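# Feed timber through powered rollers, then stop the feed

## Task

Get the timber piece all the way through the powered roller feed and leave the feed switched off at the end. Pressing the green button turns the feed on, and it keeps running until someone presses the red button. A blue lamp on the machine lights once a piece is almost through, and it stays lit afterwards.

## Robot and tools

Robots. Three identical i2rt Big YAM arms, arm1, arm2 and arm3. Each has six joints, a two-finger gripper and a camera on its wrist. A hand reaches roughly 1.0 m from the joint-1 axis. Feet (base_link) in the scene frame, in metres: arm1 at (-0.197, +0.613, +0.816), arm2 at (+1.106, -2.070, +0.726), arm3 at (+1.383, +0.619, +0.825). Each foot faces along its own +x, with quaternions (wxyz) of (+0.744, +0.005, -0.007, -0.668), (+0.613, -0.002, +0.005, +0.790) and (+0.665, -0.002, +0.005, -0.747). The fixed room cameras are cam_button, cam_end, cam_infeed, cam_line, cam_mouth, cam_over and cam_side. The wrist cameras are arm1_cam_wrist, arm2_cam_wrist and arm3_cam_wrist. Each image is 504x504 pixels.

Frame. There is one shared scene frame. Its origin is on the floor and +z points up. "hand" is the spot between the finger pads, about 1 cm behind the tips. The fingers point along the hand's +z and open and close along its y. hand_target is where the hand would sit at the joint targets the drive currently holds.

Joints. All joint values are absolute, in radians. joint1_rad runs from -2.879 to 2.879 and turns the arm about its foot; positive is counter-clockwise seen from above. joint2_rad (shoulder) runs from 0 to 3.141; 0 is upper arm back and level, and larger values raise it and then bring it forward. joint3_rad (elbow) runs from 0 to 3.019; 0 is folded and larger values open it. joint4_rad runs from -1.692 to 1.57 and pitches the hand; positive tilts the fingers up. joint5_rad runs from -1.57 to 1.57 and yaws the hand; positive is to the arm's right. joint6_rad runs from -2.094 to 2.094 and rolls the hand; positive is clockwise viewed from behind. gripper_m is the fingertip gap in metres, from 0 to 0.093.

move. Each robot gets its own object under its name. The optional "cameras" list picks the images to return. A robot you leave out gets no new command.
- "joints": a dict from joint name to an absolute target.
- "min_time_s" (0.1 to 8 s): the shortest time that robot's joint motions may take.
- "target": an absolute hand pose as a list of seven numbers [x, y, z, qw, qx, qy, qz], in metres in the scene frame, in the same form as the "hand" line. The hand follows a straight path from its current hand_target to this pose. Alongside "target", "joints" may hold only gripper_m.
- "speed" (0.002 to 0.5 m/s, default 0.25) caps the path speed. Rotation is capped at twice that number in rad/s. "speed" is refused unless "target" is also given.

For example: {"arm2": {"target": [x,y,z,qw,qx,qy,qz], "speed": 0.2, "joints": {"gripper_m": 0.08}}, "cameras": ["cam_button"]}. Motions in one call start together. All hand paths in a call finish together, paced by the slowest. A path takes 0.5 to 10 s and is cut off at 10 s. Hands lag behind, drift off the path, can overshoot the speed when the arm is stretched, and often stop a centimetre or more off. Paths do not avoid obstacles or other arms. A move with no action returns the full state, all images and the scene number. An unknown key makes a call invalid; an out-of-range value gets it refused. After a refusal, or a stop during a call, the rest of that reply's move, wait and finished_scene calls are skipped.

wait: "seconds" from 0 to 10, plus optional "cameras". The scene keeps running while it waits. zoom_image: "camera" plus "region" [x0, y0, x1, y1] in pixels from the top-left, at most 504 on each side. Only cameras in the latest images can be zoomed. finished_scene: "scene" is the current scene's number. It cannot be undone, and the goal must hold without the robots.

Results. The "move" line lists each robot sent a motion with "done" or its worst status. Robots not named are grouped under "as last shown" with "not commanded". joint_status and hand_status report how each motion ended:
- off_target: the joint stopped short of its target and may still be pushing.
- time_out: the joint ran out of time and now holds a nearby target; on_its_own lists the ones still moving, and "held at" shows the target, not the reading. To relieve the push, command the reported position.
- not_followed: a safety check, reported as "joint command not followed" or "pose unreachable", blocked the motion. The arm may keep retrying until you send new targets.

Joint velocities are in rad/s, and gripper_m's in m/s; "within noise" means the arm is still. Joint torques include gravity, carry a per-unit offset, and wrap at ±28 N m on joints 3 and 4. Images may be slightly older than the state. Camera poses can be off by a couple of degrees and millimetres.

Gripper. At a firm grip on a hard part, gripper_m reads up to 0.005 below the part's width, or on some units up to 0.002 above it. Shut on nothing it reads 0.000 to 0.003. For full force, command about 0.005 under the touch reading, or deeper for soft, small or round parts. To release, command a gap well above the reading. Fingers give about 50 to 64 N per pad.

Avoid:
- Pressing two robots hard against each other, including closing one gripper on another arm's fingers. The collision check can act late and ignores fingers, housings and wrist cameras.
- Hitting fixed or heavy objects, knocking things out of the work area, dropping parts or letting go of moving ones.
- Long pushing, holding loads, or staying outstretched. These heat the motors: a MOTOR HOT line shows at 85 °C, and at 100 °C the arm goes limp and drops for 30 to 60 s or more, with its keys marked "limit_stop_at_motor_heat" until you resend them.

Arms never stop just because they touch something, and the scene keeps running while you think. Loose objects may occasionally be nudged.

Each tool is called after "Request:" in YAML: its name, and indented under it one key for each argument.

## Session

Request:
move:
  arm3: {"joints": {"joint1_rad": 0.86, "joint2_rad": 1.5, "joint3_rad": 1.45, "joint4_rad": -1.52, "joint5_rad": 0, "joint6_rad": -0.82, "gripper_m": 0.093}, "min_time_s": 3}
  arm2: {"joints": {"joint1_rad": 0.15, "joint2_rad": 1.3, "joint3_rad": 1.3, "joint4_rad": -1.57, "joint5_rad": 0, "joint6_rad": 0, "gripper_m": 0}, "min_time_s": 3}
  arm1: {"joints": {"joint1_rad": 0.023, "joint2_rad": 1.522, "joint3_rad": 1.677, "joint4_rad": -1.65, "joint5_rad": 0, "joint6_rad": 1.676, "gripper_m": 0.093}, "min_time_s": 3}
  cameras: ["all"]

Scene clock: 3.73 s.
Joint torques (N m): arm1=[1.03 -14.04 13.64 -0.05 0.14 0.26] | arm2=[0.38 -7.94 8.85 0.13 -0.16 0.08] | arm3=[-0.03 -12.51 8.84 0.1 -0.18 0.04]
Motor temperatures (°C): arm1=[24 31 35 24 25 24 23] | arm2=[28 31 31 24 24 26 25] | arm3=[32 28 29 24 25 25 26]
Heat: arm1: hottest joint3_rad 35 °C; arm2: hottest joint2_rad 31 °C; arm3: hottest joint1_rad 32 °C.
move: arm1 done; arm2 done; arm3 done
Joint velocities: within noise
arm1.joint_positions: joint1_rad=+0.014 joint2_rad=+1.512 joint3_rad=+1.630 joint4_rad=-1.639 joint5_rad=-0.002 joint6_rad=+1.663 gripper_m=+0.09308
arm1.joint_status: all done
arm1.hand: x=-0.1472 y=+0.1585 z=+1.1280 quat_wxyz=(-0.026, -0.999, -0.014, -0.012) (m; scene frame)
arm1.hand_target: x=-0.1426 y=+0.1508 z=+1.1418 quat_wxyz=(-0.039, -0.999, -0.012, -0.013) (m; scene frame)
arm1.hand_status: not commanded
arm2.joint_positions: joint1_rad=+0.141 joint2_rad=+1.283 joint3_rad=+1.302 joint4_rad=-1.559 joint5_rad=+0.003 joint6_rad=-0.010 gripper_m=+0.00035
arm2.joint_status: all done
arm2.hand: x=+0.9666 y=-1.7256 z=+0.9951 quat_wxyz=(-0.005, +0.834, -0.552, -0.010) (m; scene frame)
arm2.hand_target: x=+0.9631 y=-1.7278 z=+0.9883 quat_wxyz=(+0.004, +0.834, -0.552, +0.002) (m; scene frame)
arm2.hand_status: not commanded
arm3.joint_positions: joint1_rad=+0.858 joint2_rad=+1.491 joint3_rad=+1.455 joint4_rad=-1.509 joint5_rad=+0.002 joint6_rad=-0.812 gripper_m=+0.09312
arm3.joint_status: all done
arm3.hand: x=+1.6873 y=+0.2881 z=+1.0719 quat_wxyz=(-0.003, -0.008, -1.000, +0.007) (m; scene frame)
arm3.hand_target: x=+1.6861 y=+0.2910 z=+1.0662 quat_wxyz=(+0.004, -0.003, -1.000, -0.002) (m; scene frame)
arm3.hand_status: not commanded
pictures: arm1_cam_wrist, arm2_cam_wrist, arm3_cam_wrist, cam_button, cam_end, cam_infeed, cam_line, cam_mouth, cam_over, cam_side
camera_calibration:
arm1_cam_wrist: T_world_to_cam=[[-0.0413419, 0.997208, -0.0621883, -0.0935609], [0.796557, 0.0704684, 0.600442, -0.567095], [0.603148, -0.0247132, -0.797246, 1.12003], [0, 0, 0, 1]] pos_world=[-0.227686, 0.160941, 1.22763]
arm2_cam_wrist: T_world_to_cam=[[0.917179, 0.398473, -0.00140095, -0.196783], [0.330805, -0.759455, 0.560175, -2.18282], [0.22215, -0.514244, -0.828373, -0.151701], [0, 0, 0, 1]] pos_world=[0.936273, -1.65735, 1.09682]
arm3_cam_wrist: T_world_to_cam=[[-0.014204, -0.999891, 0.00413708, 0.307566], [-0.809624, 0.013929, 0.586783, 0.734182], [-0.586776, 0.00498516, -0.809734, 1.9813], [0, 0, 0, 1]] pos_world=[1.76136, 0.287429, 1.17225]

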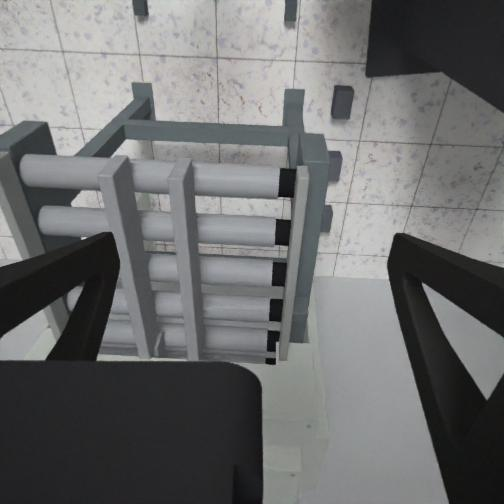

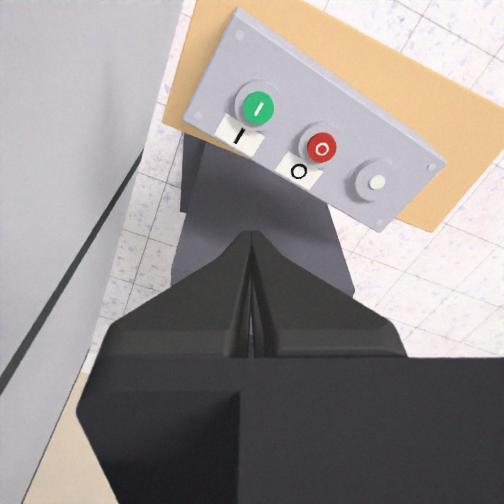

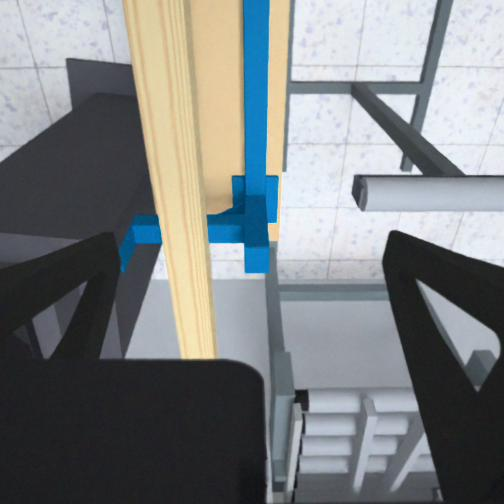

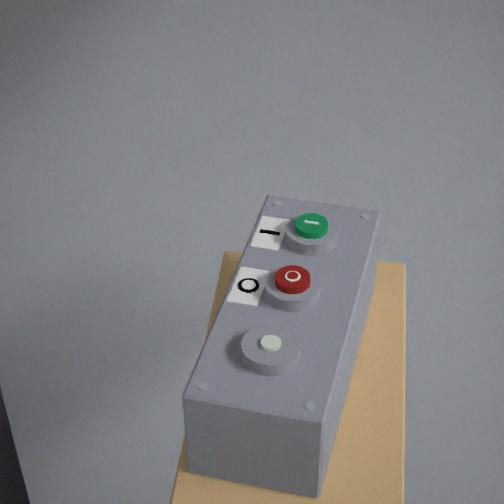

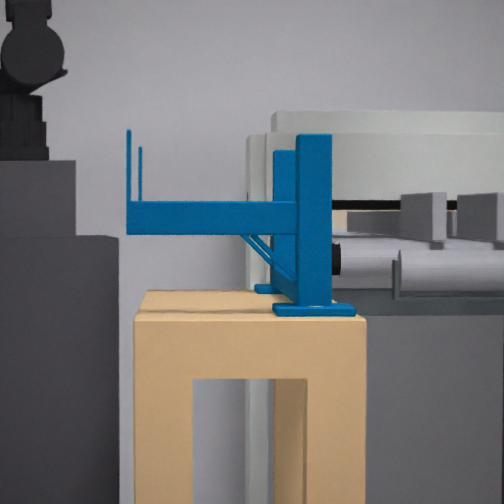

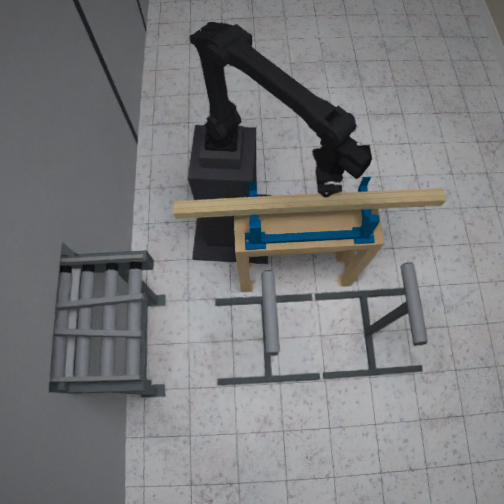

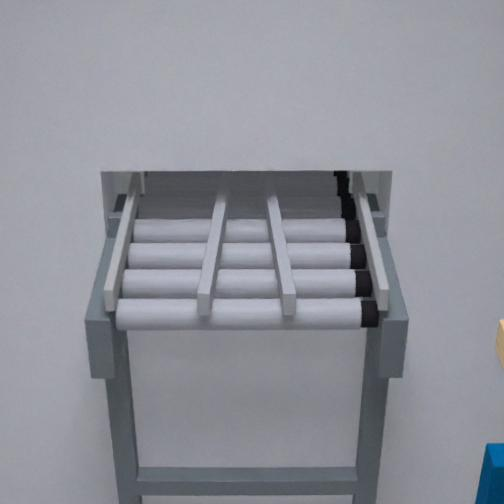

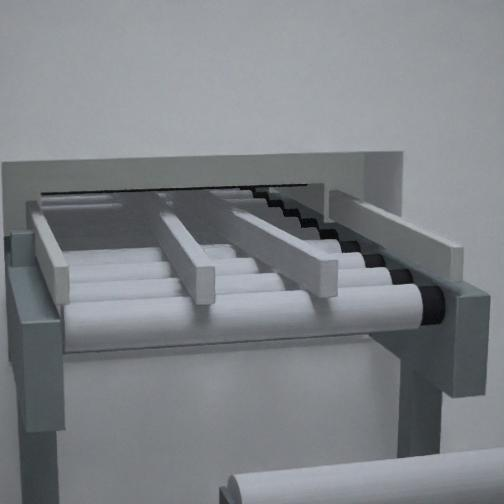

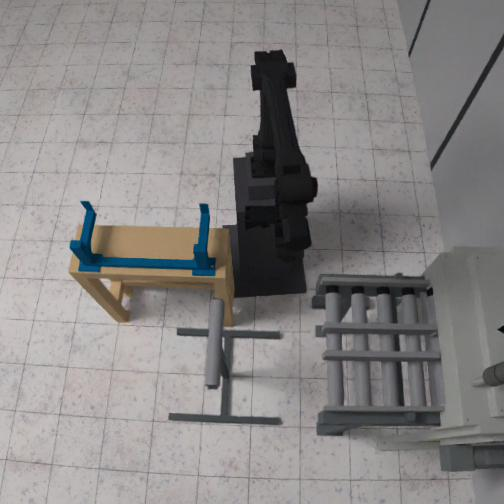

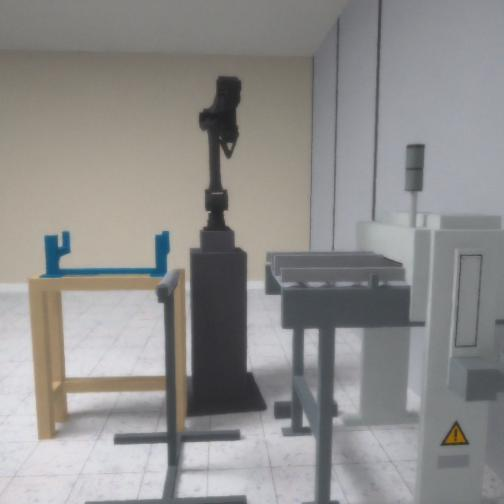

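Request:
move:
  arm3: {"target": [1.702, 0.36, 0.87, 0, 0, 1, 0], "speed": 0.25}
  arm2: {"target": [0.970, -1.721, 0.845, 0, 0.834, -0.552, 0], "speed": 0.2}
  cameras: ["arm3_cam_wrist", "cam_button", "cam_infeed", "cam_line"]

Scene clock: 6.33 s.
Joint torques (N m): arm1=[0.91 -14.04 13.65 -0.06 0.14 0.26] | arm2=[-0.79 -7.82 8.43 0.91 0.05 -0.13] | arm3=[0.32 -11.28 7.68 0.92 -0.12 0.21]
Motor temperatures (°C): arm1=[24 31 36 24 25 24 23] | arm2=[28 31 31 24 24 26 25] | arm3=[32 28 29 24 25 25 26]
Heat: arm1: hottest joint3_rad 36 °C; arm2: hottest joint2_rad 31 °C; arm3: hottest joint1_rad 32 °C.
move: arm2 done; arm3 done
Joint velocities: within noise
arm1: as last shown
arm2.joint_positions: joint1_rad=+0.137 joint2_rad=+1.360 joint3_rad=+0.994 joint4_rad=-1.185 joint5_rad=+0.003 joint6_rad=-0.015 gripper_m=+0.00035
arm2.joint_status: not commanded
arm2.hand: x=+0.9670 y=-1.7249 z=+0.8529 quat_wxyz=(-0.002, +0.834, -0.552, -0.005) (m; scene frame)
arm2.hand_target: x=+0.9701 y=-1.7212 z=+0.8451 quat_wxyz=(+0.000, +0.834, -0.552, +0.000) (m; scene frame)
arm2.hand_status: done (0.009 m and 0.6 deg from the pose sent, 0.150 m and 1.3 deg at the start)
arm3.joint_positions: joint1_rad=+0.994 joint2_rad=+1.559 joint3_rad=+0.986 joint4_rad=-0.986 joint5_rad=-0.002 joint6_rad=-0.691 gripper_m=+0.09312
arm3.joint_status: not commanded
arm3.hand: x=+1.6982 y=+0.3581 z=+0.8754 quat_wxyz=(+0.000, +0.000, -1.000, +0.000) (m; scene frame)
arm3.hand_target: x=+1.7019 y=+0.3600 z=+0.8701 quat_wxyz=(+0.000, +0.000, -1.000, +0.000) (m; scene frame)
arm3.hand_status: done (0.007 m and 0.1 deg from the pose sent, 0.215 m and 1.3 deg at the start)
pictures: arm3_cam_wrist, cam_button, cam_infeed, cam_line
camera_calibration:
arm3_cam_wrist: T_world_to_cam=[[0.00143265, -0.999952, -0.00968192, 0.364087], [-0.806011, -0.00688541, 0.59186, 0.854233], [-0.591899, 0.0069558, -0.805982, 1.83305], [0, 0, 0, 1]] pos_world=[1.77298, 0.357201, 0.97534]

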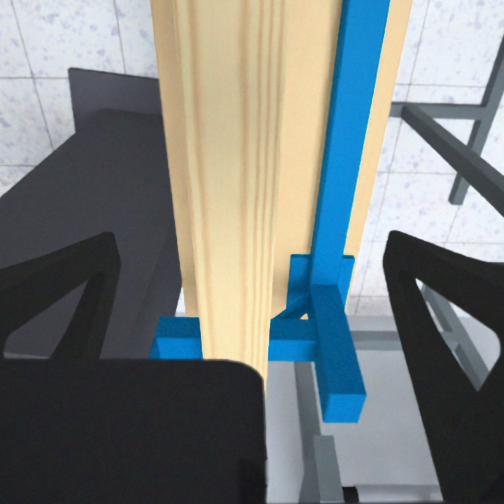

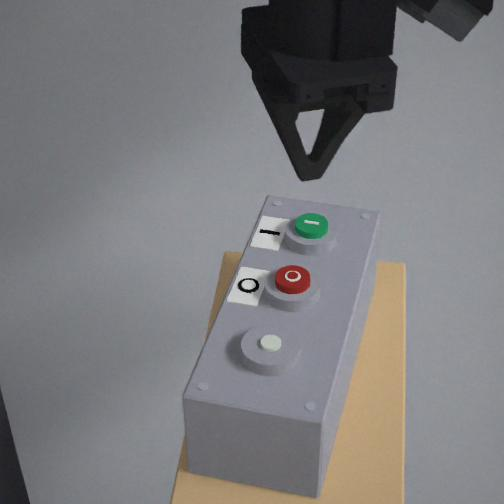

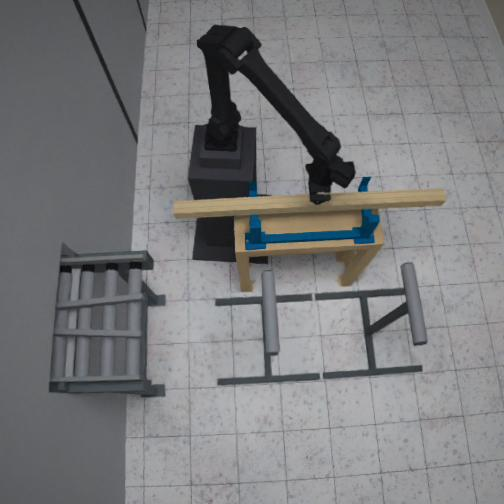

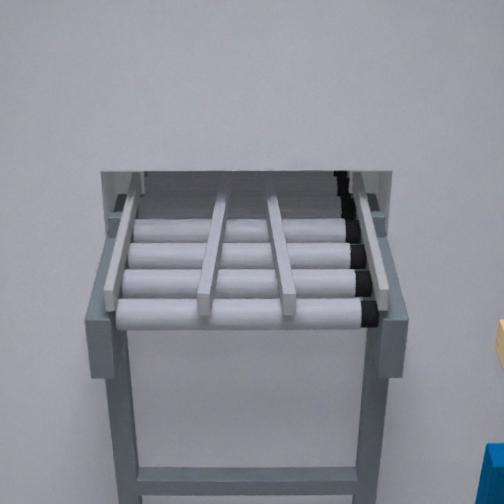

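Request:
move:
  arm3: {"target": [1.694, 0.366, 0.82, 0, 0, 1, 0], "speed": 0.15}
  arm2: {"target": [0.970, -1.7225, 0.80, 0, 0.834, -0.552, 0], "speed": 0.06}
  cameras: ["arm3_cam_wrist", "cam_button", "cam_infeed"]

Request:
zoom_image:
  camera: "arm3_cam_wrist"
  region: [80, 100, 430, 400]

Scene clock: 8.27 s.
Joint torques (N m): arm1=[0.97 -13.98 13.64 -0.03 0.14 0.25] | arm2=[-0.21 -6.3 7.25 1.66 0.02 -0.16] | arm3=[0.56 -11.05 6.64 0.87 -0.11 0.16]
Motor temperatures (°C): arm1=[24 31 36 24 25 24 23] | arm2=[28 31 31 24 24 26 25] | arm3=[32 29 29 24 25 25 26]
Heat: arm1: hottest joint3_rad 36 °C; arm2: hottest joint2_rad 31 °C; arm3: hottest joint1_rad 32 °C.
move: arm2 off_target; arm3 done
Joint velocities: within noise
arm1: as last shown
arm2.joint_positions: joint1_rad=+0.137 joint2_rad=+1.397 joint3_rad=+0.928 joint4_rad=-1.072 joint5_rad=+0.003 joint6_rad=-0.015 gripper_m=+0.00035
arm2.joint_status: not commanded
arm2.hand: x=+0.9667 y=-1.7247 z=+0.8171 quat_wxyz=(-0.005, +0.834, -0.552, -0.009) (m; scene frame)
arm2.hand_target: x=+0.9703 y=-1.7232 z=+0.8006 quat_wxyz=(+0.000, +0.834, -0.552, +0.000) (m; scene frame)
arm2.hand_status: off_target (0.018 m and 1.1 deg from the pose sent, 0.053 m and 0.6 deg at the start)
arm3.joint_positions: joint1_rad=+0.994 joint2_rad=+1.620 joint3_rad=+0.909 joint4_rad=-0.838 joint5_rad=-0.002 joint6_rad=-0.691 gripper_m=+0.09312
arm3.joint_status: not commanded
arm3.hand: x=+1.6933 y=+0.3621 z=+0.8290 quat_wxyz=(-0.004, +0.000, -1.000, +0.004) (m; scene frame)
arm3.hand_target: x=+1.6938 y=+0.3661 z=+0.8202 quat_wxyz=(+0.000, +0.000, -1.000, +0.000) (m; scene frame)
arm3.hand_status: done (0.010 m and 0.7 deg from the pose sent, 0.056 m and 0.1 deg at the start)
pictures: arm3_cam_wrist, cam_button, cam_infeed
camera_calibration:
arm3_cam_wrist: T_world_to_cam=[[0.00108399, -0.999995, -0.00285854, 0.362544], [-0.810828, -0.00255198, 0.585279, 0.88976], [-0.585284, 0.00168335, -0.810827, 1.78738], [0, 0, 0, 1]] pos_world=[1.76717, 0.361804, 0.929535]

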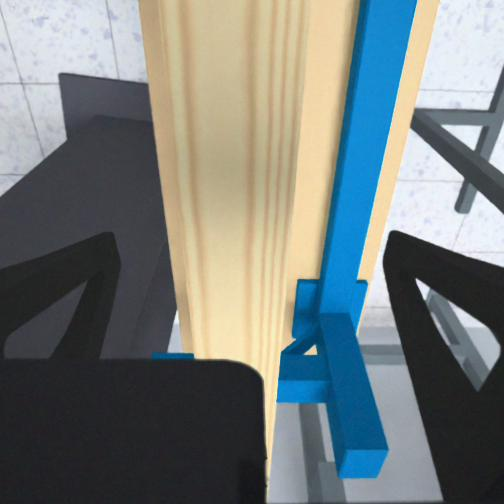

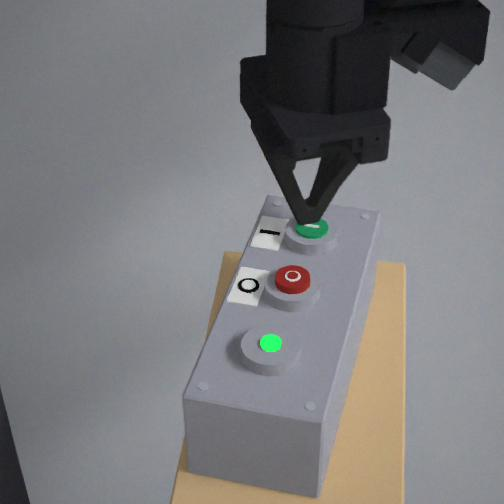

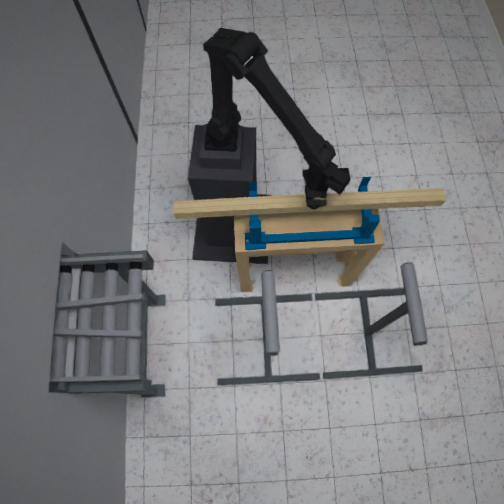

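Scaled by 1.440 from the camera's 504x504 image, which has a finer 720x720 frame.

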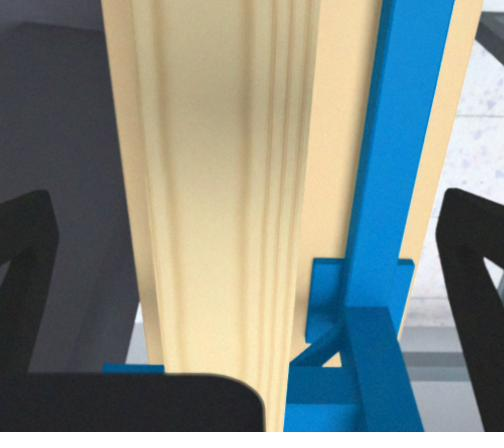

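Request:
move:
  arm3: {"target": [1.692, 0.362, 0.78, 0, 0, 1, 0], "speed": 0.15}
  arm2: {"target": [0.970, -1.7225, 0.87, 0, 0.834, -0.552, 0], "speed": 0.08}
  cameras: ["arm3_cam_wrist", "cam_infeed"]

Request:
zoom_image:
  camera: "arm3_cam_wrist"
  region: [80, 100, 430, 400]

Request:
zoom_image:
  camera: "cam_infeed"
  region: [150, 100, 460, 300]

Scene clock: 10.17 s.
Joint torques (N m): arm1=[0.85 -14.04 13.64 -0.08 0.14 0.26] | arm2=[-0.26 -9.05 11.23 -0.09 0.13 -0.09] | arm3=[-0.21 -11.4 5.85 0.88 -0.12 0.08]
Motor temperatures (°C): arm1=[24 31 37 24 25 24 23] | arm2=[28 31 32 24 24 26 25] | arm3=[32 29 29 24 25 25 26]
Heat: arm1: hottest joint3_rad 37 °C; arm2: hottest joint3_rad 32 °C; arm3: hottest joint1_rad 32 °C.
move: arm2 off_target; arm3 done
Joint velocities: within noise
arm1: as last shown
arm2.joint_positions: joint1_rad=+0.137 joint2_rad=+1.359 joint3_rad=+0.991 joint4_rad=-1.233 joint5_rad=+0.003 joint6_rad=-0.015 gripper_m=+0.00035
arm2.joint_status: not commanded
arm2.hand: x=+0.9719 y=-1.7370 z=+0.8523 quat_wxyz=(+0.012, +0.834, -0.551, +0.016) (m; scene frame)
arm2.hand_target: x=+0.9703 y=-1.7230 z=+0.8700 quat_wxyz=(+0.000, +0.834, -0.552, +0.000) (m; scene frame)
arm2.hand_status: off_target (0.023 m and 2.3 deg from the pose sent, 0.053 m and 1.1 deg at the start)
arm3.joint_positions: joint1_rad=+0.994 joint2_rad=+1.707 joint3_rad=+0.884 joint4_rad=-0.725 joint5_rad=-0.002 joint6_rad=-0.691 gripper_m=+0.09312
arm3.joint_status: not commanded
arm3.hand: x=+1.6949 y=+0.3606 z=+0.7891 quat_wxyz=(-0.005, +0.000, -1.000, +0.004) (m; scene frame)
arm3.hand_target: x=+1.6918 y=+0.3622 z=+0.7801 quat_wxyz=(+0.000, +0.000, -1.000, +0.000) (m; scene frame)
arm3.hand_status: done (0.010 m and 0.7 deg from the pose sent, 0.049 m and 0.7 deg at the start)
pictures: arm3_cam_wrist, cam_infeed
camera_calibration:
arm3_cam_wrist: T_world_to_cam=[[0.00115444, -0.999996, -0.00241555, 0.36051], [-0.811169, -0.00234909, 0.584807, 0.915355], [-0.584811, 0.00128429, -0.811169, 1.75558], [0, 0, 0, 1]] pos_world=[1.76877, 0.360404, 0.889635]

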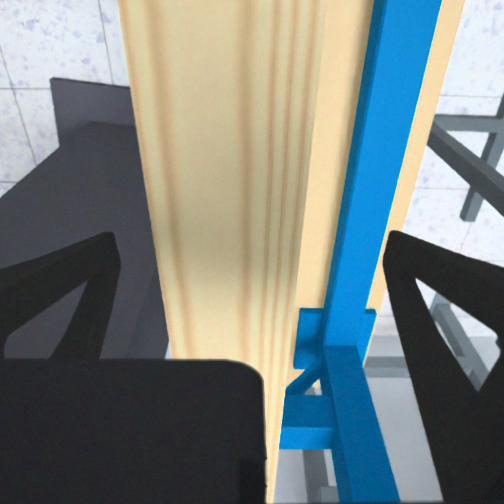

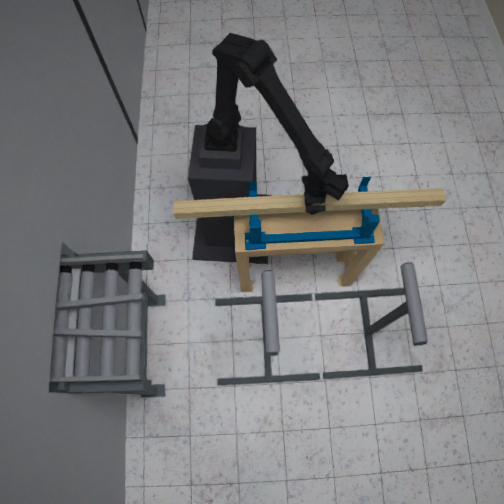

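Scaled by 1.440 from the camera's 504x504 image, which has a finer 720x720 frame.

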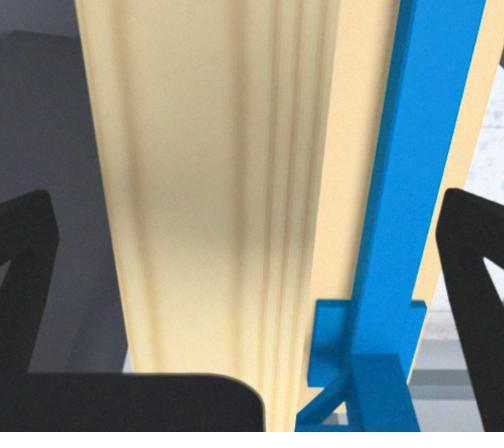

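Scaled by 1.626 from the camera's 504x504 image, which has a finer 720x720 frame.

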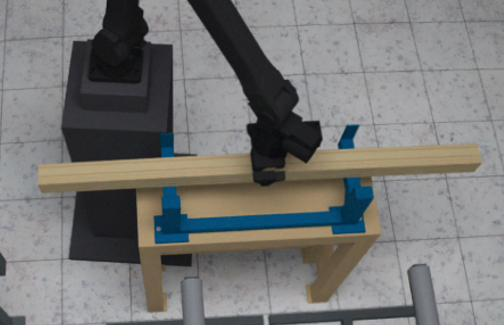

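Request:
move:
  arm3: {"target": [1.692, 0.374, 0.772, 0, 0, 1, 0], "speed": 0.1}
  arm2: {"target": [1.026, -1.730, 0.84, 0, 0.834, -0.552, 0], "speed": 0.1}
  cameras: ["arm3_cam_wrist", "cam_button"]

Request:
zoom_image:
  camera: "arm3_cam_wrist"
  region: [80, 100, 430, 400]

Scene clock: 12.00 s.
Joint torques (N m): arm1=[1.03 -14.1 13.67 -0.03 0.14 0.26] | arm2=[0.5 -9.82 7.9 0.75 -0.08 -0.13] | arm3=[0.73 -11.05 5.6 0.91 -0.11 0.18]
Motor temperatures (°C): arm1=[24 31 38 24 25 24 23] | arm2=[28 31 32 24 24 26 25] | arm3=[32 29 29 24 25 25 26]
Heat: arm1: hottest joint3_rad 38 °C; arm2: hottest joint3_rad 32 °C; arm3: hottest joint1_rad 32 °C.
move: arm2 done; arm3 off_target
Joint velocities: within noise
arm1: as last shown
arm2.joint_positions: joint1_rad=-0.006 joint2_rad=+1.334 joint3_rad=+0.924 joint4_rad=-1.173 joint5_rad=+0.005 joint6_rad=-0.155 gripper_m=+0.00035
arm2.joint_status: not commanded
arm2.hand: x=+1.0235 y=-1.7320 z=+0.8369 quat_wxyz=(+0.007, +0.833, -0.553, +0.008) (m; scene frame)
arm2.hand_target: x=+1.0260 y=-1.7301 z=+0.8400 quat_wxyz=(+0.000, +0.834, -0.552, +0.000) (m; scene frame)
arm2.hand_status: done (0.004 m and 1.2 deg from the pose sent, 0.056 m and 2.3 deg at the start)
arm3.joint_positions: joint1_rad=+1.005 joint2_rad=+1.708 joint3_rad=+0.858 joint4_rad=-0.695 joint5_rad=-0.002 joint6_rad=-0.679 gripper_m=+0.09312
arm3.joint_status: not commanded
arm3.hand: x=+1.6926 y=+0.3680 z=+0.7819 quat_wxyz=(-0.006, -0.001, -1.000, +0.005) (m; scene frame)
arm3.hand_target: x=+1.6917 y=+0.3741 z=+0.7723 quat_wxyz=(+0.000, +0.000, -1.000, +0.000) (m; scene frame)
arm3.hand_status: off_target (0.012 m and 0.9 deg from the pose sent, 0.022 m and 0.7 deg at the start)
pictures: arm3_cam_wrist, cam_button
camera_calibration:
arm3_cam_wrist: T_world_to_cam=[[-0.0000200393, -1, -0.000965023, 0.368793], [-0.812475, -0.000546323, 0.582995, 0.920682], [-0.582996, 0.00079574, -0.812475, 1.74655], [0, 0, 0, 1]] pos_world=[1.76627, 0.367906, 0.882633]

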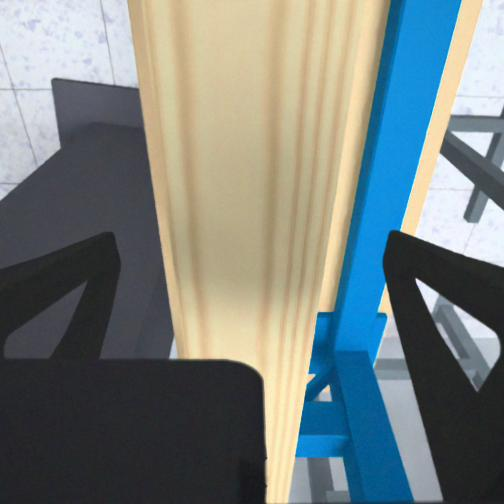

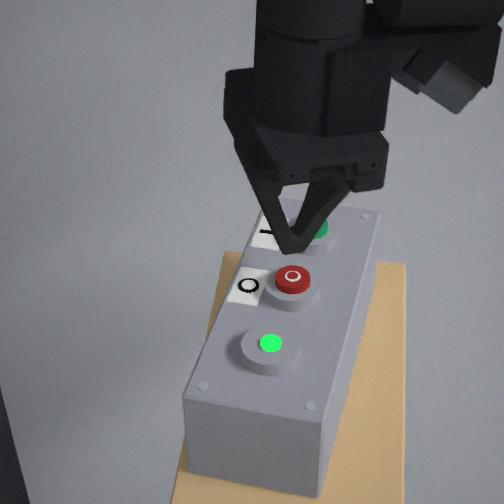

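Scaled by 1.440 from the camera's 504x504 image, which has a finer 720x720 frame.

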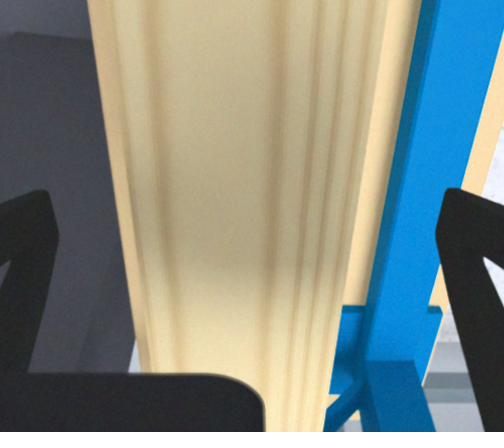

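Request:
move:
  arm3: {"target": [1.693, 0.374, 0.745, 0, 0, 1, 0], "speed": 0.1}
  cameras: ["arm3_cam_wrist"]

Scene clock: 13.27 s.
Joint torques (N m): arm1=[1.03 -14.04 13.67 -0.03 0.13 0.27] | arm2=[-0.38 -9.82 7.98 0.91 -0.05 -0.12] | arm3=[0.73 -11.99 5.2 0.88 -0.1 0.18]
Motor temperatures (°C): arm1=[24 31 38 24 25 24 23] | arm2=[28 31 32 24 24 26 25] | arm3=[32 29 29 24 25 25 26]
Heat: arm1: hottest joint3_rad 38 °C; arm2: hottest joint3_rad 32 °C; arm3: hottest joint1_rad 32 °C.
move: arm3 done
Joint velocities: within noise
arm1, arm2: as last shown
arm2.joint_positions: joint1_rad=-0.006 joint2_rad=+1.334 joint3_rad=+0.924 joint4_rad=-1.173 joint5_rad=+0.005 joint6_rad=-0.156 gripper_m=+0.00035
arm2.hand: x=+1.0235 y=-1.7320 z=+0.8369 quat_wxyz=(+0.007, +0.833, -0.552, +0.008) (m; scene frame)
arm3.joint_positions: joint1_rad=+1.006 joint2_rad=+1.779 joint3_rad=+0.847 joint4_rad=-0.619 joint5_rad=-0.002 joint6_rad=-0.678 gripper_m=+0.09312
arm3.joint_status: not commanded
arm3.hand: x=+1.6924 y=+0.3686 z=+0.7531 quat_wxyz=(-0.004, -0.001, -1.000, +0.003) (m; scene frame)
arm3.hand_target: x=+1.6928 y=+0.3740 z=+0.7453 quat_wxyz=(+0.000, +0.000, -1.000, +0.000) (m; scene frame)
arm3.hand_status: done (0.010 m and 0.6 deg from the pose sent, 0.037 m and 0.9 deg at the start)
pictures: arm3_cam_wrist
camera_calibration:
arm3_cam_wrist: T_world_to_cam=[[-0.000825469, -0.99999, -0.00432449, 0.373152], [-0.810086, -0.0018668, 0.586309, 0.931223], [-0.586311, 0.00398719, -0.810076, 1.72552], [0, 0, 0, 1]] pos_world=[1.76637, 0.368006, 0.853436]

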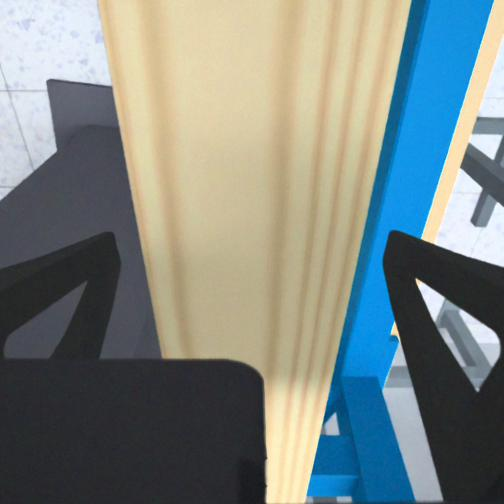

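Request:
move:
  arm3: {"joints": {"gripper_m": 0.045}}

Request:
move:
  arm3: {"joints": {"joint1_rad": 1.004, "joint2_rad": 1.441, "joint3_rad": 1.06, "joint4_rad": -1.027, "joint5_rad": 0, "joint6_rad": -0.68}, "min_time_s": 2.5}
  cameras: ["cam_infeed", "cam_line", "cam_side"]

Scene clock: 14.43 s.
Joint torques (N m): arm1=[0.85 -14.04 13.64 -0.01 0.13 0.26] | arm2=[-0.21 -9.41 7.77 0.9 0.02 -0.1] | arm3=[0.85 -11.81 5.19 0.9 -0.09 0.14]
Motor temperatures (°C): arm1=[24 31 38 24 25 24 23] | arm2=[28 31 32 24 24 26 25] | arm3=[32 29 29 24 25 25 26]
Heat: arm1: hottest joint3_rad 38 °C; arm2: hottest joint3_rad 32 °C; arm3: hottest joint1_rad 32 °C.
move: arm3 off_target
Joint velocities: within noise
arm1, arm2: as last shown
arm3.joint_positions: joint1_rad=+1.006 joint2_rad=+1.779 joint3_rad=+0.847 joint4_rad=-0.619 joint5_rad=-0.002 joint6_rad=-0.673 gripper_m=+0.04951
arm3.joint_status: gripper_m off_target (ended at +0.04954, target +0.04500)
arm3.hand: x=+1.6924 y=+0.3686 z=+0.7531 quat_wxyz=(-0.004, -0.004, -1.000, +0.003) (m; scene frame)
arm3.hand_target: x=+1.6928 y=+0.3740 z=+0.7453 quat_wxyz=(+0.000, +0.000, -1.000, +0.000) (m; scene frame)
arm3.hand_status: not commanded
pictures: none

Scene clock: 19.47 s.
Joint torques (N m): arm1=[1.03 -14.1 13.63 -0.03 0.13 0.26] | arm2=[-0.44 -8.88 7.8 0.87 -0.04 -0.13] | arm3=[-0.26 -18.55 16.03 -0.06 -0.16 0.05]
Motor temperatures (°C): arm1=[24 32 40 24 25 24 23] | arm2=[28 31 33 24 24 26 25] | arm3=[32 29 31 24 25 25 26]
Heat: arm1: hottest joint3_rad 40 °C; arm2: hottest joint3_rad 33 °C; arm3: hottest joint1_rad 32 °C.
move: arm3 time_out
Joint velocities: within noise
arm1, arm2: as last shown
arm3.joint_positions: joint1_rad=+1.006 joint2_rad=+1.533 joint3_rad=+0.941 joint4_rad=-1.015 joint5_rad=+0.001 joint6_rad=-0.672 gripper_m=+0.04951
arm3.joint_status: joint3_rad time_out (moved +0.094 of +0.213); the others done
arm3.on_its_own: joint3_rad reads +0.941 and still pushes toward +1.053 since a time_out
arm3.hand: x=+1.6810 y=+0.3775 z=+0.8713 quat_wxyz=(+0.019, -0.004, -1.000, -0.014) (m; scene frame)
arm3.hand_target: x=+1.7194 y=+0.3459 z=+0.9457 quat_wxyz=(-0.056, -0.001, -0.997, +0.046) (m; scene frame)
arm3.hand_status: not commanded
pictures: cam_infeed, cam_line, cam_side

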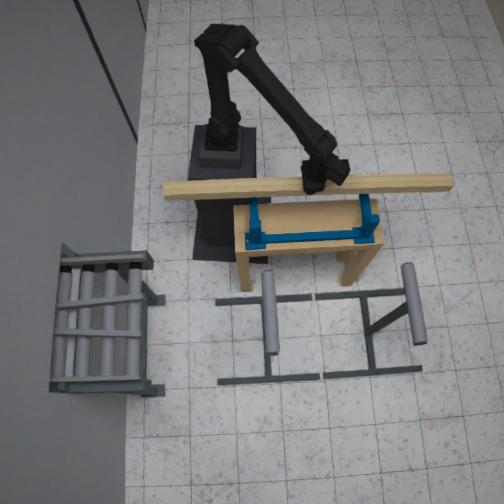

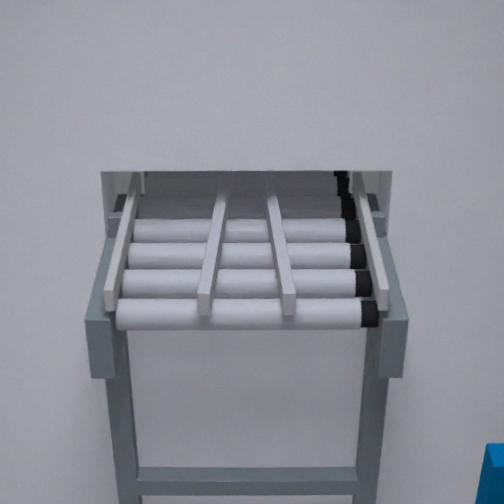

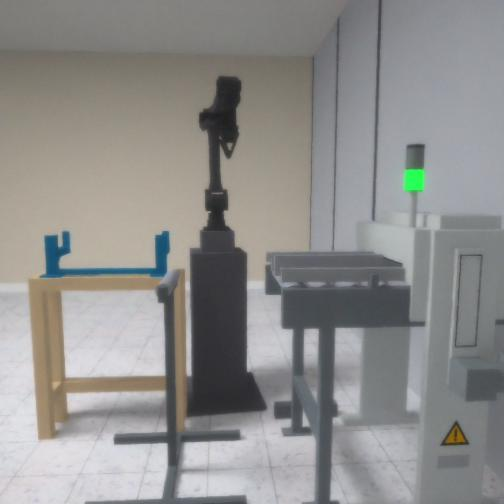

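Request:
move:
  arm3: {"joints": {"joint1_rad": 0.221, "joint2_rad": 1.996, "joint3_rad": 1.868, "joint4_rad": -1.265, "joint5_rad": 0, "joint6_rad": -1.466}, "min_time_s": 4.5}
  cameras: ["cam_infeed", "cam_mouth", "cam_line"]

Request:
zoom_image:
  camera: "cam_infeed"
  region: [50, 230, 210, 400]

Request:
zoom_image:
  camera: "cam_mouth"
  region: [0, 0, 504, 504]

Scene clock: 28.60 s.
Joint torques (N m): arm1=[1.03 -14.1 13.67 -0.06 0.14 0.25] | arm2=[-0.5 -9.64 7.9 0.83 -0.03 -0.09] | arm3=[-0.15 -26.29 17.22 -0.17 -0.22 0.04]
Motor temperatures (°C): arm1=[24 32 42 24 25 24 23] | arm2=[28 31 33 24 24 26 25] | arm3=[32 30 36 24 25 25 27]
Heat: arm1: hottest joint3_rad 42 °C; arm2: hottest joint3_rad 33 °C; arm3: hottest joint3_rad 36 °C.
move: arm3 time_out
Joint velocities: within noise
arm1.joint_positions: joint1_rad=+0.014 joint2_rad=+1.512 joint3_rad=+1.630 joint4_rad=-1.639 joint5_rad=-0.002 joint6_rad=+1.663 gripper_m=+0.09308
arm1.joint_status: not commanded
arm1.hand: x=-0.1472 y=+0.1585 z=+1.1280 quat_wxyz=(-0.026, -0.999, -0.014, -0.012) (m; scene frame)
arm1.hand_target: x=-0.1426 y=+0.1508 z=+1.1418 quat_wxyz=(-0.039, -0.999, -0.012, -0.013) (m; scene frame)
arm1.hand_status: not commanded
arm2: as last shown
arm3.joint_positions: joint1_rad=+0.220 joint2_rad=+2.071 joint3_rad=+1.725 joint4_rad=-1.252 joint5_rad=+0.003 joint6_rad=-1.459 gripper_m=+0.04951
arm3.joint_status: joint3_rad time_out (moved +0.784 of +0.927); the others done
arm3.on_its_own: joint3_rad reads +1.725 and still pushes toward +1.838 since a time_out
arm3.hand: x=+1.4469 y=+0.0069 z=+0.8737 quat_wxyz=(+0.007, -0.004, -1.000, -0.016) (m; scene frame)
arm3.hand_target: x=+1.4527 y=-0.0311 z=+0.9625 quat_wxyz=(-0.003, +0.001, -0.998, +0.070) (m; scene frame)
arm3.hand_status: not commanded
pictures: cam_infeed, cam_line, cam_mouth

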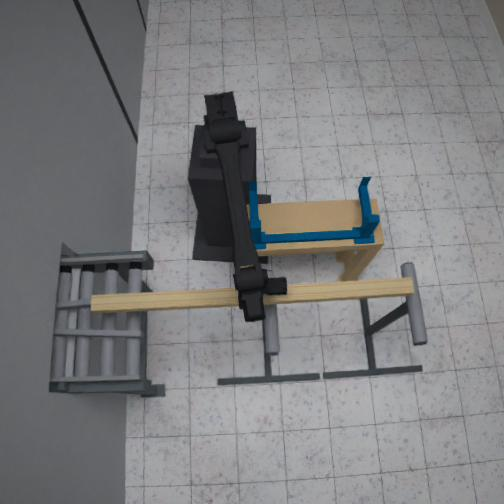

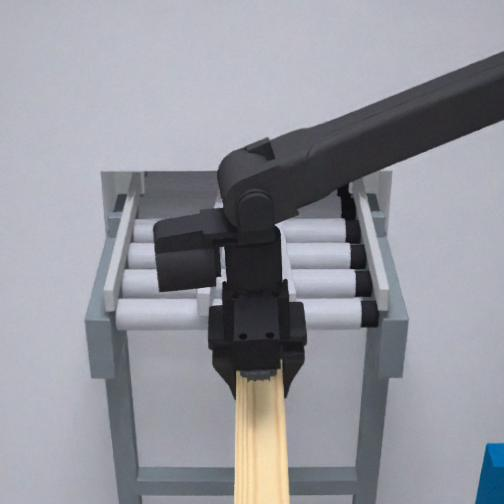

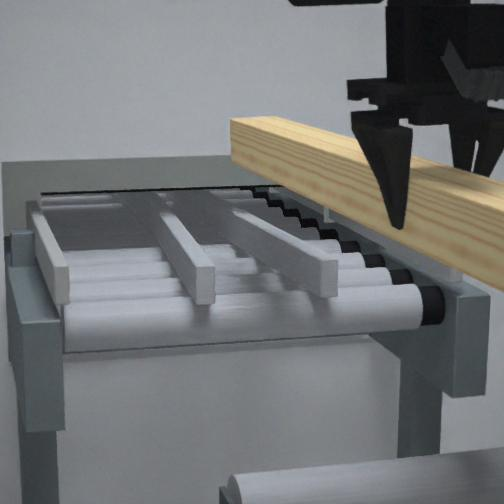

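Scaled by 2.965 from the camera's 504x504 image, which has a finer 720x720 frame.

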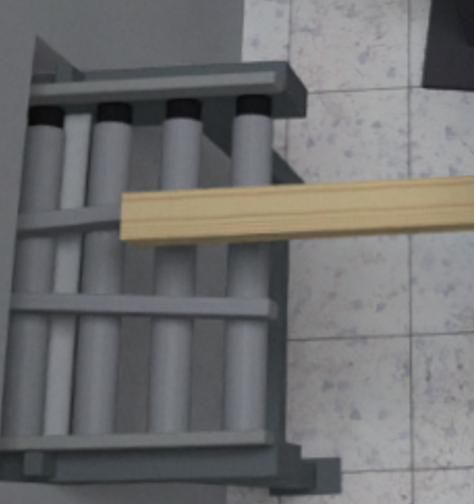

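Scaled by 1.000.

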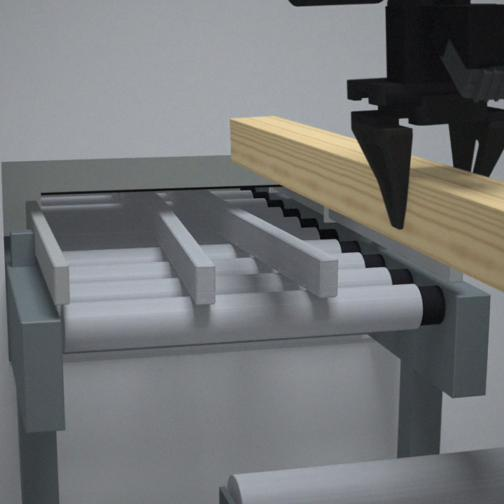

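Request:
move:
  arm3: {"joints": {"joint2_rad": 2.095, "joint4_rad": -1.13, "joint6_rad": -1.478}, "min_time_s": 1.5}
  cameras: ["cam_infeed", "cam_mouth"]

Request:
zoom_image:
  camera: "cam_infeed"
  region: [50, 230, 210, 400]

Request:
zoom_image:
  camera: "cam_mouth"
  region: [100, 80, 460, 360]

Scene clock: 31.43 s.
Joint torques (N m): arm1=[1.03 -13.86 13.64 -0.03 0.14 0.27] | arm2=[-0.67 -9.76 7.92 0.84 -0.06 -0.13] | arm3=[-0.26 -27.87 16.83 0.61 -0.24 0.02]
Motor temperatures (°C): arm1=[24 32 43 24 25 24 23] | arm2=[28 31 33 24 24 26 25] | arm3=[32 30 36 24 25 25 27]
Heat: arm1: hottest joint3_rad 43 °C; arm2: hottest joint3_rad 33 °C; arm3: hottest joint3_rad 36 °C.
move: arm3 done
Joint velocities: within noise
arm1, arm2: as last shown
arm3.joint_positions: joint1_rad=+0.220 joint2_rad=+2.176 joint3_rad=+1.725 joint4_rad=-1.139 joint5_rad=+0.003 joint6_rad=-1.469 gripper_m=+0.04951
arm3.joint_status: all done
arm3.on_its_own: joint3_rad reads +1.725 and still pushes toward +1.838 since a time_out
arm3.hand: x=+1.4480 y=-0.0093 z=+0.8097 quat_wxyz=(+0.007, +0.002, -1.000, -0.012) (m; scene frame)
arm3.hand_target: x=+1.4554 y=-0.0619 z=+0.9036 quat_wxyz=(-0.004, +0.007, -0.996, +0.088) (m; scene frame)
arm3.hand_status: not commanded
pictures: cam_infeed, cam_mouth

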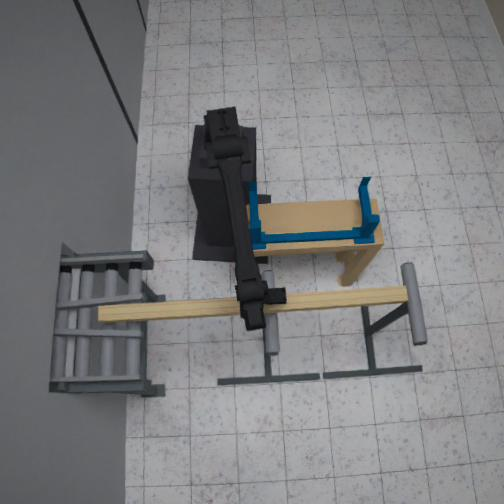

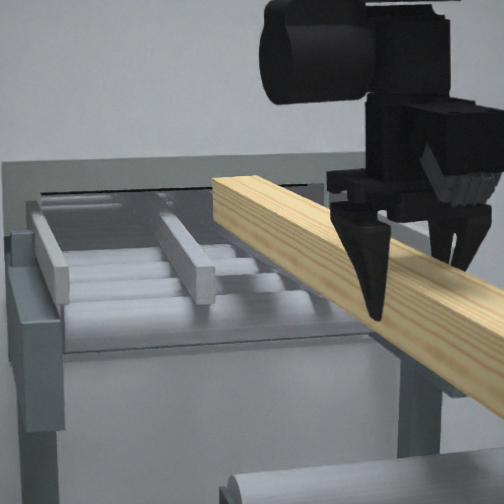

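Scaled by 2.965 from the camera's 504x504 image, which has a finer 720x720 frame.

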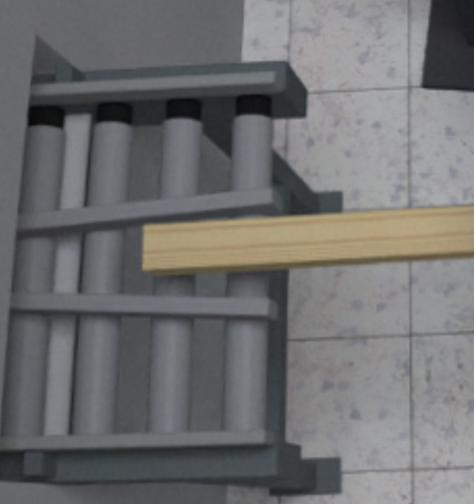

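Scaled by 1.400 from the camera's 504x504 image, which has a finer 720x720 frame.

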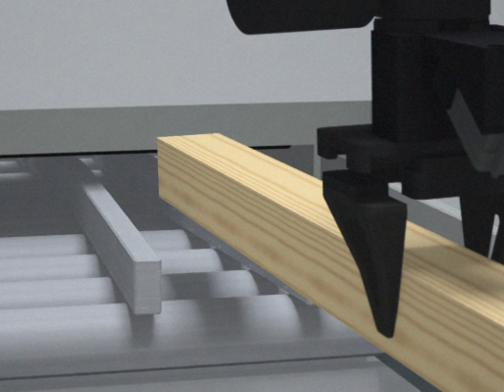

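Request:
move:
  arm3: {"joints": {"joint2_rad": 2.165, "joint4_rad": -1.045}, "min_time_s": 1.4}
  cameras: ["cam_infeed", "cam_mouth", "cam_line"]

Request:
zoom_image:
  camera: "cam_infeed"
  region: [50, 230, 210, 400]

Request:
zoom_image:
  camera: "cam_mouth"
  region: [100, 80, 460, 440]

Scene clock: 33.67 s.
Joint torques (N m): arm1=[0.97 -14.1 13.64 -0.05 0.14 0.26] | arm2=[-0.32 -9.93 7.91 0.72 -0.07 -0.13] | arm3=[-0.21 -27.81 16.36 0.65 -0.24 0.03]
Motor temperatures (°C): arm1=[24 32 43 24 25 24 23] | arm2=[28 31 34 24 24 26 25] | arm3=[32 31 37 24 25 25 27]
Heat: arm1: hottest joint3_rad 43 °C; arm2: hottest joint3_rad 34 °C; arm3: hottest joint3_rad 37 °C.
move: arm3 done
Joint velocities: within noise
arm1, arm2: as last shown
arm3.joint_positions: joint1_rad=+0.220 joint2_rad=+2.244 joint3_rad=+1.725 joint4_rad=-1.056 joint5_rad=+0.003 joint6_rad=-1.470 gripper_m=+0.04951
arm3.joint_status: all done
arm3.on_its_own: joint3_rad reads +1.725 and still pushes toward +1.838 since a time_out
arm3.hand: x=+1.4486 y=-0.0184 z=+0.7674 quat_wxyz=(+0.006, +0.002, -1.000, -0.005) (m; scene frame)
arm3.hand_target: x=+1.4567 y=-0.0774 z=+0.8605 quat_wxyz=(-0.005, +0.007, -0.995, +0.096) (m; scene frame)
arm3.hand_status: not commanded
pictures: cam_infeed, cam_line, cam_mouth

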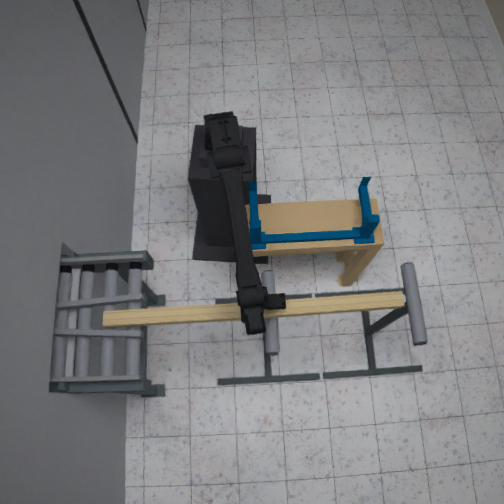

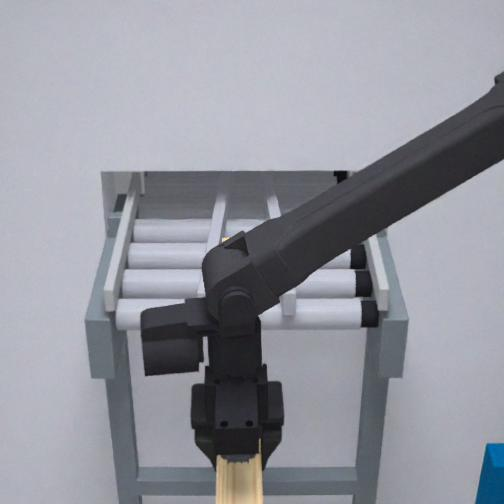

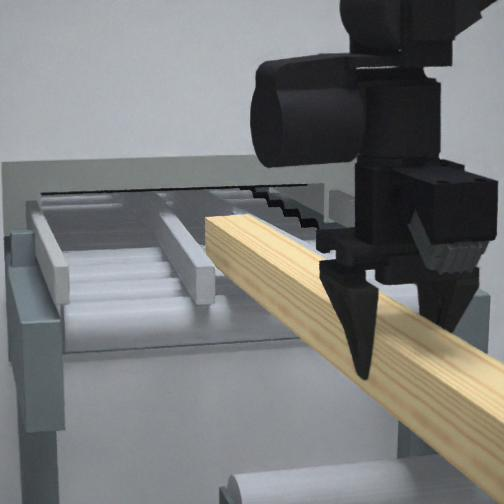

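Scaled by 2.965 from the camera's 504x504 image, which has a finer 720x720 frame.

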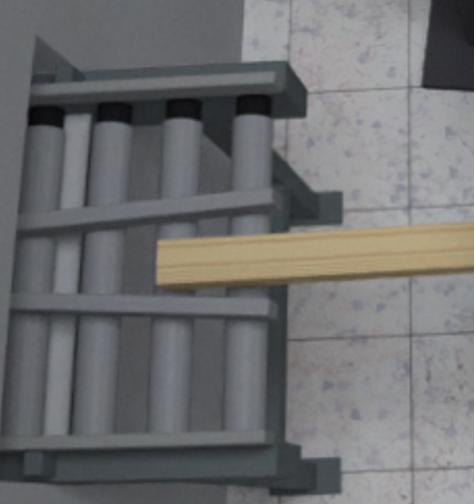

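Scaled by 1.400 from the camera's 504x504 image, which has a finer 720x720 frame.

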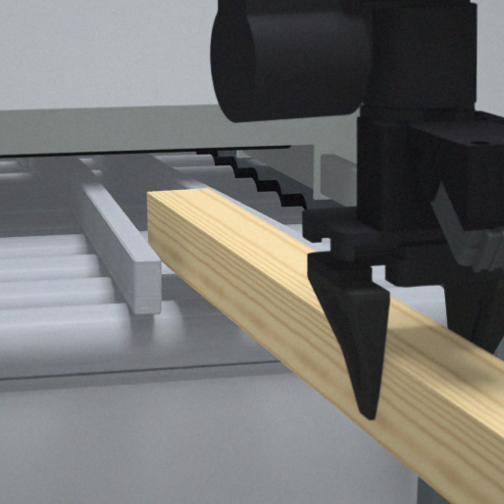

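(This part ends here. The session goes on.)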